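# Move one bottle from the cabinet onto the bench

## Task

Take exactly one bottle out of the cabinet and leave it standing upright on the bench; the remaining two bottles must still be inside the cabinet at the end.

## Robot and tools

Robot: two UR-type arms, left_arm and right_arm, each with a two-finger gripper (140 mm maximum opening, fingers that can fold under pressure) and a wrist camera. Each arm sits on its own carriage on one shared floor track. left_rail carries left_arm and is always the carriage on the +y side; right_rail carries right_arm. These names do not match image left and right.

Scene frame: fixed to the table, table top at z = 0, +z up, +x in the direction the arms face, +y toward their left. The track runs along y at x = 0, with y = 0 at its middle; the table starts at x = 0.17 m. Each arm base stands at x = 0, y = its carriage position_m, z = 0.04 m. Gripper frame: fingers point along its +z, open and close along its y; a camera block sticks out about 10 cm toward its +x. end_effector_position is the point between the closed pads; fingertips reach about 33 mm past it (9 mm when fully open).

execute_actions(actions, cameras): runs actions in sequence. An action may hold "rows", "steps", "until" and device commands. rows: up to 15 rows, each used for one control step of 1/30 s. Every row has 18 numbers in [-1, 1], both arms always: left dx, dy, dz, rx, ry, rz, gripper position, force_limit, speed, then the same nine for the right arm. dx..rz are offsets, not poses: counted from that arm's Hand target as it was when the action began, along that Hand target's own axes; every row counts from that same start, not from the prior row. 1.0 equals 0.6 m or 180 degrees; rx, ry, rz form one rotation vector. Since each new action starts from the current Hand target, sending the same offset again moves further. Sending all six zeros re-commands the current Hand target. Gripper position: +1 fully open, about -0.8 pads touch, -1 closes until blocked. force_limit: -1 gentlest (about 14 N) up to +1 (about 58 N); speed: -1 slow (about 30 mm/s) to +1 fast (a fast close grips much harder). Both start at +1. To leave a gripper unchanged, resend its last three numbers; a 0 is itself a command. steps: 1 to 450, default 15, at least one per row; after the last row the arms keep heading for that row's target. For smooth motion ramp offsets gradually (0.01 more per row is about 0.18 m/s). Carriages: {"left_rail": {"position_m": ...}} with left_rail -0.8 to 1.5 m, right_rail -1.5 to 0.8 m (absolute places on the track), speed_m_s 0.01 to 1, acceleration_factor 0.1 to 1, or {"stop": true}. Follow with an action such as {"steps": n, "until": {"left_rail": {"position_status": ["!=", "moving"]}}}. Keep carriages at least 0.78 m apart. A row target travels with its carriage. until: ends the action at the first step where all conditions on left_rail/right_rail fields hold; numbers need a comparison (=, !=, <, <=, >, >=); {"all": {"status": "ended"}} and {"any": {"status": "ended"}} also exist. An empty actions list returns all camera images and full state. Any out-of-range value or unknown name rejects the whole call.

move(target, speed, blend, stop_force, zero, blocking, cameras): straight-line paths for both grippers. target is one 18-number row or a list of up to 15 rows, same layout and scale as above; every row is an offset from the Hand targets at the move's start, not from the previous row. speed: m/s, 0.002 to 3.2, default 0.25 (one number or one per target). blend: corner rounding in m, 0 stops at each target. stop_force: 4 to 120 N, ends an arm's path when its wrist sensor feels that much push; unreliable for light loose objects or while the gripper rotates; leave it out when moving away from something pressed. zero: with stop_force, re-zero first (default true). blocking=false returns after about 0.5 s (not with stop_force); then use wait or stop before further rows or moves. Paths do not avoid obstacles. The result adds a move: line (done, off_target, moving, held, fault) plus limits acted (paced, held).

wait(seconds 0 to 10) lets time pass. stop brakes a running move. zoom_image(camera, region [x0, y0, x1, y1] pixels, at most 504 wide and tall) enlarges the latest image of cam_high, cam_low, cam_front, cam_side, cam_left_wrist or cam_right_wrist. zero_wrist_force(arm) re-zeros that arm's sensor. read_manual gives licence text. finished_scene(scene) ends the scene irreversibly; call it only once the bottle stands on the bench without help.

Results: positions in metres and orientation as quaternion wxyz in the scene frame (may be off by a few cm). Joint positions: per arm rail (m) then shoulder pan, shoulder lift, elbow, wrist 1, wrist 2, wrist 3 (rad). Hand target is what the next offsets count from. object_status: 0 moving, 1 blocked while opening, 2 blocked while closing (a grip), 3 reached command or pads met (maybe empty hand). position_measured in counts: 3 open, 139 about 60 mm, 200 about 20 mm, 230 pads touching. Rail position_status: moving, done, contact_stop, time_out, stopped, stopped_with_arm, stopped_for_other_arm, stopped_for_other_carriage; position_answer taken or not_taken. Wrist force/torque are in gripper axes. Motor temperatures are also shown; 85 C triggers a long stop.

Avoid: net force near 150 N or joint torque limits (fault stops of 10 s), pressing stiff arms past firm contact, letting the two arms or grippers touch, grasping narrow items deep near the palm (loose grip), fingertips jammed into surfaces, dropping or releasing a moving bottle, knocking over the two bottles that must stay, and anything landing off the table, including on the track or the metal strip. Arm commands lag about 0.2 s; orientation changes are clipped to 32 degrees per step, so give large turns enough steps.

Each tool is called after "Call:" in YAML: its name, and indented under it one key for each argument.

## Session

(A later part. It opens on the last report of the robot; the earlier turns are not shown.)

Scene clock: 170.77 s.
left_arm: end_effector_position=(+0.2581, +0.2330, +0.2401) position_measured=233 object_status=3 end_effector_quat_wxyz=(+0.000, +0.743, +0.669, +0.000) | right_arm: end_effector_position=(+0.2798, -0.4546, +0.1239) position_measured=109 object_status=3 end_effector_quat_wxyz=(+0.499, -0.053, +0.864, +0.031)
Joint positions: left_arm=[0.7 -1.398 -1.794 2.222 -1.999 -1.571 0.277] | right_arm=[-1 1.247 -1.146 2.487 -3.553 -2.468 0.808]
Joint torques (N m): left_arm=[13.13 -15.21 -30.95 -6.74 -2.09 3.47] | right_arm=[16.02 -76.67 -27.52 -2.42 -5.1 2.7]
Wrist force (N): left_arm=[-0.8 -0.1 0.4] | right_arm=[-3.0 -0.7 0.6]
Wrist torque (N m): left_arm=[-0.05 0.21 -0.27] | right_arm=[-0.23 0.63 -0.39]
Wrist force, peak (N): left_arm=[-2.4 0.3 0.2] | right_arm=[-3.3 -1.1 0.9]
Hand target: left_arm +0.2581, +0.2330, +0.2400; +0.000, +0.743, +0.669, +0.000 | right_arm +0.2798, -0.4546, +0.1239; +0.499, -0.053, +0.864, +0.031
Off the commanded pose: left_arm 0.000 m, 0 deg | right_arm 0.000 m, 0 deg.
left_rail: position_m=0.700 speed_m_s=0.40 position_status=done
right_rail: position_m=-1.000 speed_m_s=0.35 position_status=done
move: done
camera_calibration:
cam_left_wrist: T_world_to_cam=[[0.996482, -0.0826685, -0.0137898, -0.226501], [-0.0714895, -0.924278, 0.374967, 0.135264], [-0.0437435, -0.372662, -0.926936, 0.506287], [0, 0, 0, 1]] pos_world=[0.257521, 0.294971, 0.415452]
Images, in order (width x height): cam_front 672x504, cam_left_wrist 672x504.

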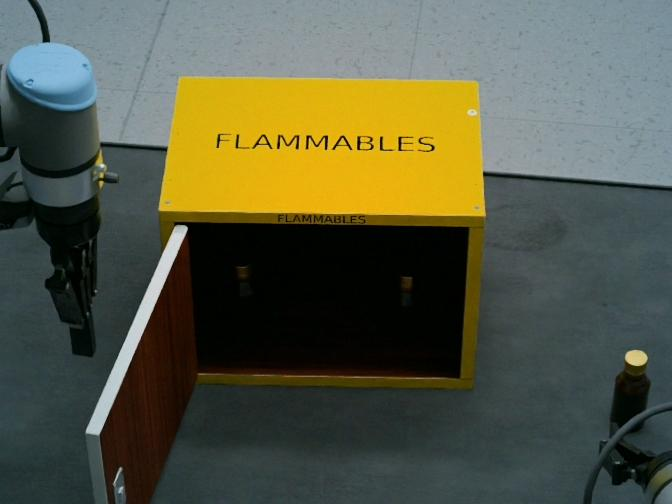

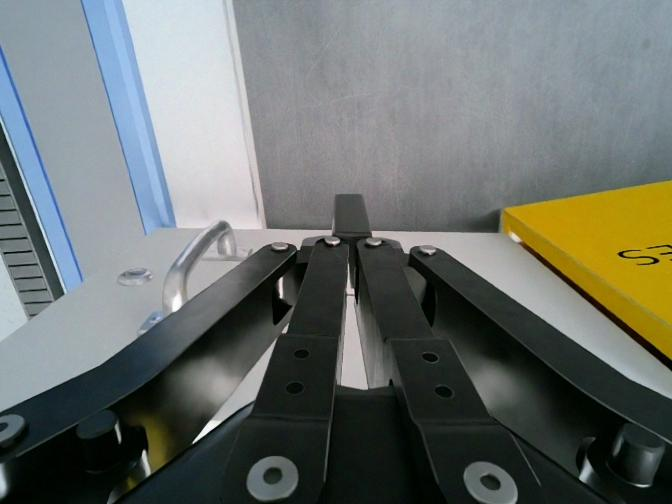

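Call:
move:
  target:
    - [-0.0785,-0.0008,0,0,0,-0.0056,-0.9,-1,-0.3,0,0,0,0,0,0,0.164,-0.05,-1]
    - [-0.158,-0.0027,0,0,0,-0.0889,-0.9,-1,-0.3,0,0,0,0,0,0,0.164,-0.05,-1]
    - [-0.2596,0.027,0,0,0,-0.2,-0.9,-1,-0.3,0,0,0,0,0,0,0.164,-0.05,-1]
    - [-0.3448,0.0895,0,0,0,-0.3111,-0.9,-1,-0.3,0,0,0,0,0,0,0.164,-0.05,-1]
    - [-0.4035,0.1773,0,0,0,-0.4222,-0.9,-1,-0.3,0,0,0,0,0,0,0.164,-0.05,-1]
    - [-0.4278,0.2693,0,0,0,-0.5222,-0.9,-1,-0.3,0,0,0,0,0,0,0.164,-0.05,-1]
  speed: [0.06, 0.14, 0.14, 0.14, 0.14, 0.12]
  blend: 0.015
  stop_force: 30
  cameras: ["cam_front"]

Scene clock: 184.50 s.
left_arm: end_effector_position=(+0.3920, -0.0391, +0.2400) position_measured=233 object_status=3 end_effector_quat_wxyz=(+0.000, +0.017, +1.000, +0.000) | right_arm: end_effector_position=(+0.2798, -0.4546, +0.1239) position_measured=109 object_status=3 end_effector_quat_wxyz=(+0.499, -0.053, +0.864, +0.031)
Joint positions: left_arm=[0.7 -1.293 -1.283 1.692 -1.98 -1.571 -1.258] | right_arm=[-1 1.247 -1.146 2.487 -3.553 -2.468 0.808]
Joint torques (N m): left_arm=[16.17 -65.78 -55.61 -3.25 4.23 -3.37] | right_arm=[17.62 -76.99 -28.1 -2.72 -4.66 2.79]
Wrist force (N): left_arm=[1.4 1.1 -0.5] | right_arm=[-2.7 -0.8 0.7]
Wrist torque (N m): left_arm=[0.03 0.09 -0.02] | right_arm=[-0.24 0.57 -0.39]
Wrist force, peak (N): left_arm=[4.6 0.3 -0.4] | right_arm=[-3.4 -0.8 0.9]
Hand target: left_arm +0.3920, -0.0391, +0.2400; +0.000, +0.017, +1.000, +0.000 | right_arm +0.2798, -0.4546, +0.1239; +0.499, -0.053, +0.864, +0.031
Off the commanded pose: left_arm 0.000 m, 0 deg | right_arm 0.000 m, 0 deg.
left_rail: position_m=0.700 speed_m_s=0.40 position_status=done
right_rail: position_m=-1.000 speed_m_s=0.35 position_status=done
move: done
Images, in order (width x height): cam_front 672x504.

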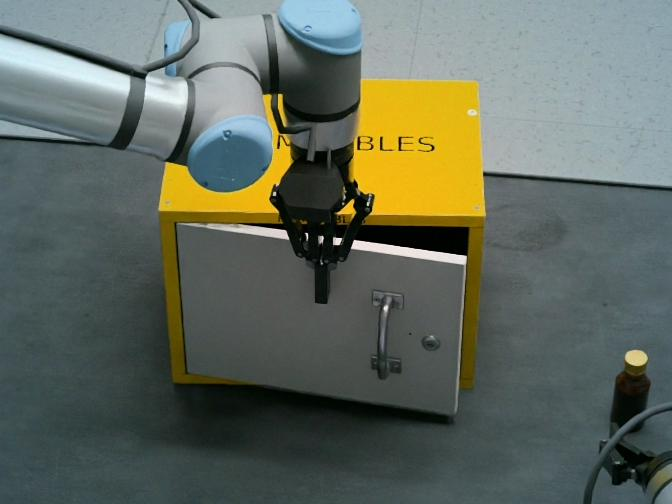

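Call:
move:
  target: [-0.0753,-0.0057,0,0,0,0,-0.9,-1,-0.3,0,0,0,0,0,0,0.164,-0.05,-1]
  speed: 0.02
  stop_force: 10

Call:
move:
  target: [0.13,0,0,0,0,0,-0.9,-1,-0.3,0,0,0,0,0,0,0.164,-0.05,-1]
  speed: 0.12
  cameras: ["cam_front", "cam_side"]

Scene clock: 190.73 s.
left_arm: end_effector_position=(+0.4257, -0.0428, +0.2400) position_measured=233 object_status=3 end_effector_quat_wxyz=(+0.000, +0.017, +1.000, +0.000) | right_arm: end_effector_position=(+0.2798, -0.4546, +0.1239) position_measured=109 object_status=3 end_effector_quat_wxyz=(+0.499, -0.053, +0.864, +0.031)
Joint positions: left_arm=[0.7 -1.255 -1.253 1.652 -1.97 -1.571 -1.22] | right_arm=[-1 1.247 -1.146 2.487 -3.553 -2.468 0.808]
Joint torques (N m): left_arm=[-17.43 -89.34 -32.27 -6.5 2.16 -3.61] | right_arm=[14.83 -76.38 -28.15 -2.93 -4.54 2.32]
Wrist force (N): left_arm=[-1.9 -0.6 0.1] | right_arm=[-2.9 -0.7 0.8]
Wrist torque (N m): left_arm=[-0.15 0.45 -0.06] | right_arm=[-0.22 0.61 -0.39]
Wrist force, peak (N): left_arm=[21.2 4.9 -4.3] | right_arm=[-3.3 -0.9 0.9]
Hand target: left_arm +0.4257, -0.0428, +0.2400; +0.000, +0.017, +1.000, +0.000 (not the last commanded pose) | right_arm +0.2798, -0.4546, +0.1239; +0.499, -0.053, +0.864, +0.031
Off the commanded pose: left_arm 0.011 m, 0 deg | right_arm 0.000 m, 0 deg.
left_rail: position_m=0.700 speed_m_s=0.40 position_status=done
right_rail: position_m=-1.000 speed_m_s=0.35 position_status=done
move: contact (left_arm)

Scene clock: 191.90 s.
left_arm: end_effector_position=(+0.3479, -0.0401, +0.2400) position_measured=233 object_status=3 end_effector_quat_wxyz=(+0.000, +0.017, +1.000, +0.000) | right_arm: end_effector_position=(+0.2798, -0.4546, +0.1239) position_measured=109 object_status=3 end_effector_quat_wxyz=(+0.499, -0.053, +0.864, +0.031)
Joint positions: left_arm=[0.7 -1.346 -1.312 1.73 -1.989 -1.571 -1.311] | right_arm=[-1 1.247 -1.146 2.487 -3.553 -2.468 0.808]
Joint torques (N m): left_arm=[-21.67 -83.04 -29.21 -7.07 2.53 -3.43] | right_arm=[15.81 -78.49 -27.04 -2.61 -4.11 2.51]
Wrist force (N): left_arm=[-1.6 -1.0 0.3] | right_arm=[-2.9 -0.6 0.5]
Wrist torque (N m): left_arm=[-0.22 0.39 -0.06] | right_arm=[-0.19 0.61 -0.39]
Wrist force, peak (N): left_arm=[-2.9 -0.8 0.1] | right_arm=[-3.3 -1.1 0.7]
Hand target: left_arm +0.3478, -0.0401, +0.2400; +0.000, +0.017, +1.000, +0.000 | right_arm +0.2798, -0.4546, +0.1239; +0.499, -0.053, +0.864, +0.031
Off the commanded pose: left_arm 0.000 m, 0 deg | right_arm 0.000 m, 0 deg.
left_rail: position_m=0.700 speed_m_s=0.40 position_status=done
right_rail: position_m=-1.000 speed_m_s=0.35 position_status=done
move: done
Images, in order (width x height): cam_front 672x504, cam_side 672x504.

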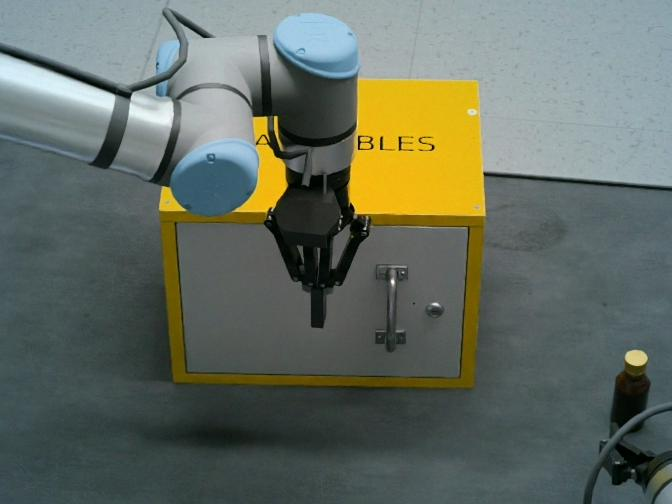

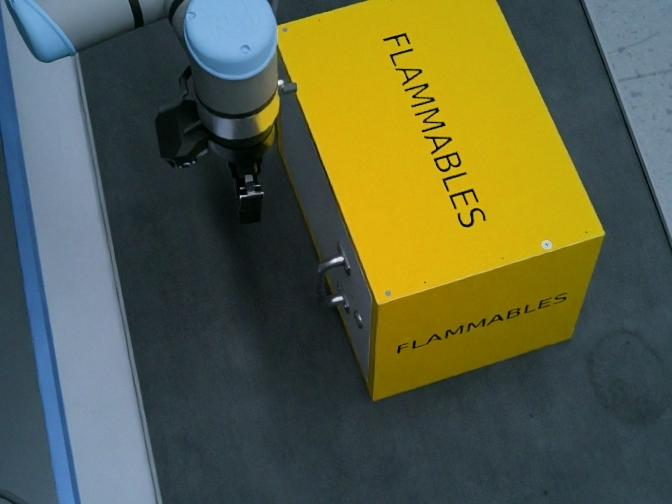

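Door closed, bottle upright on the bench.

Call:
finished_scene:
  scene: 2

The scene is finished: the task was done.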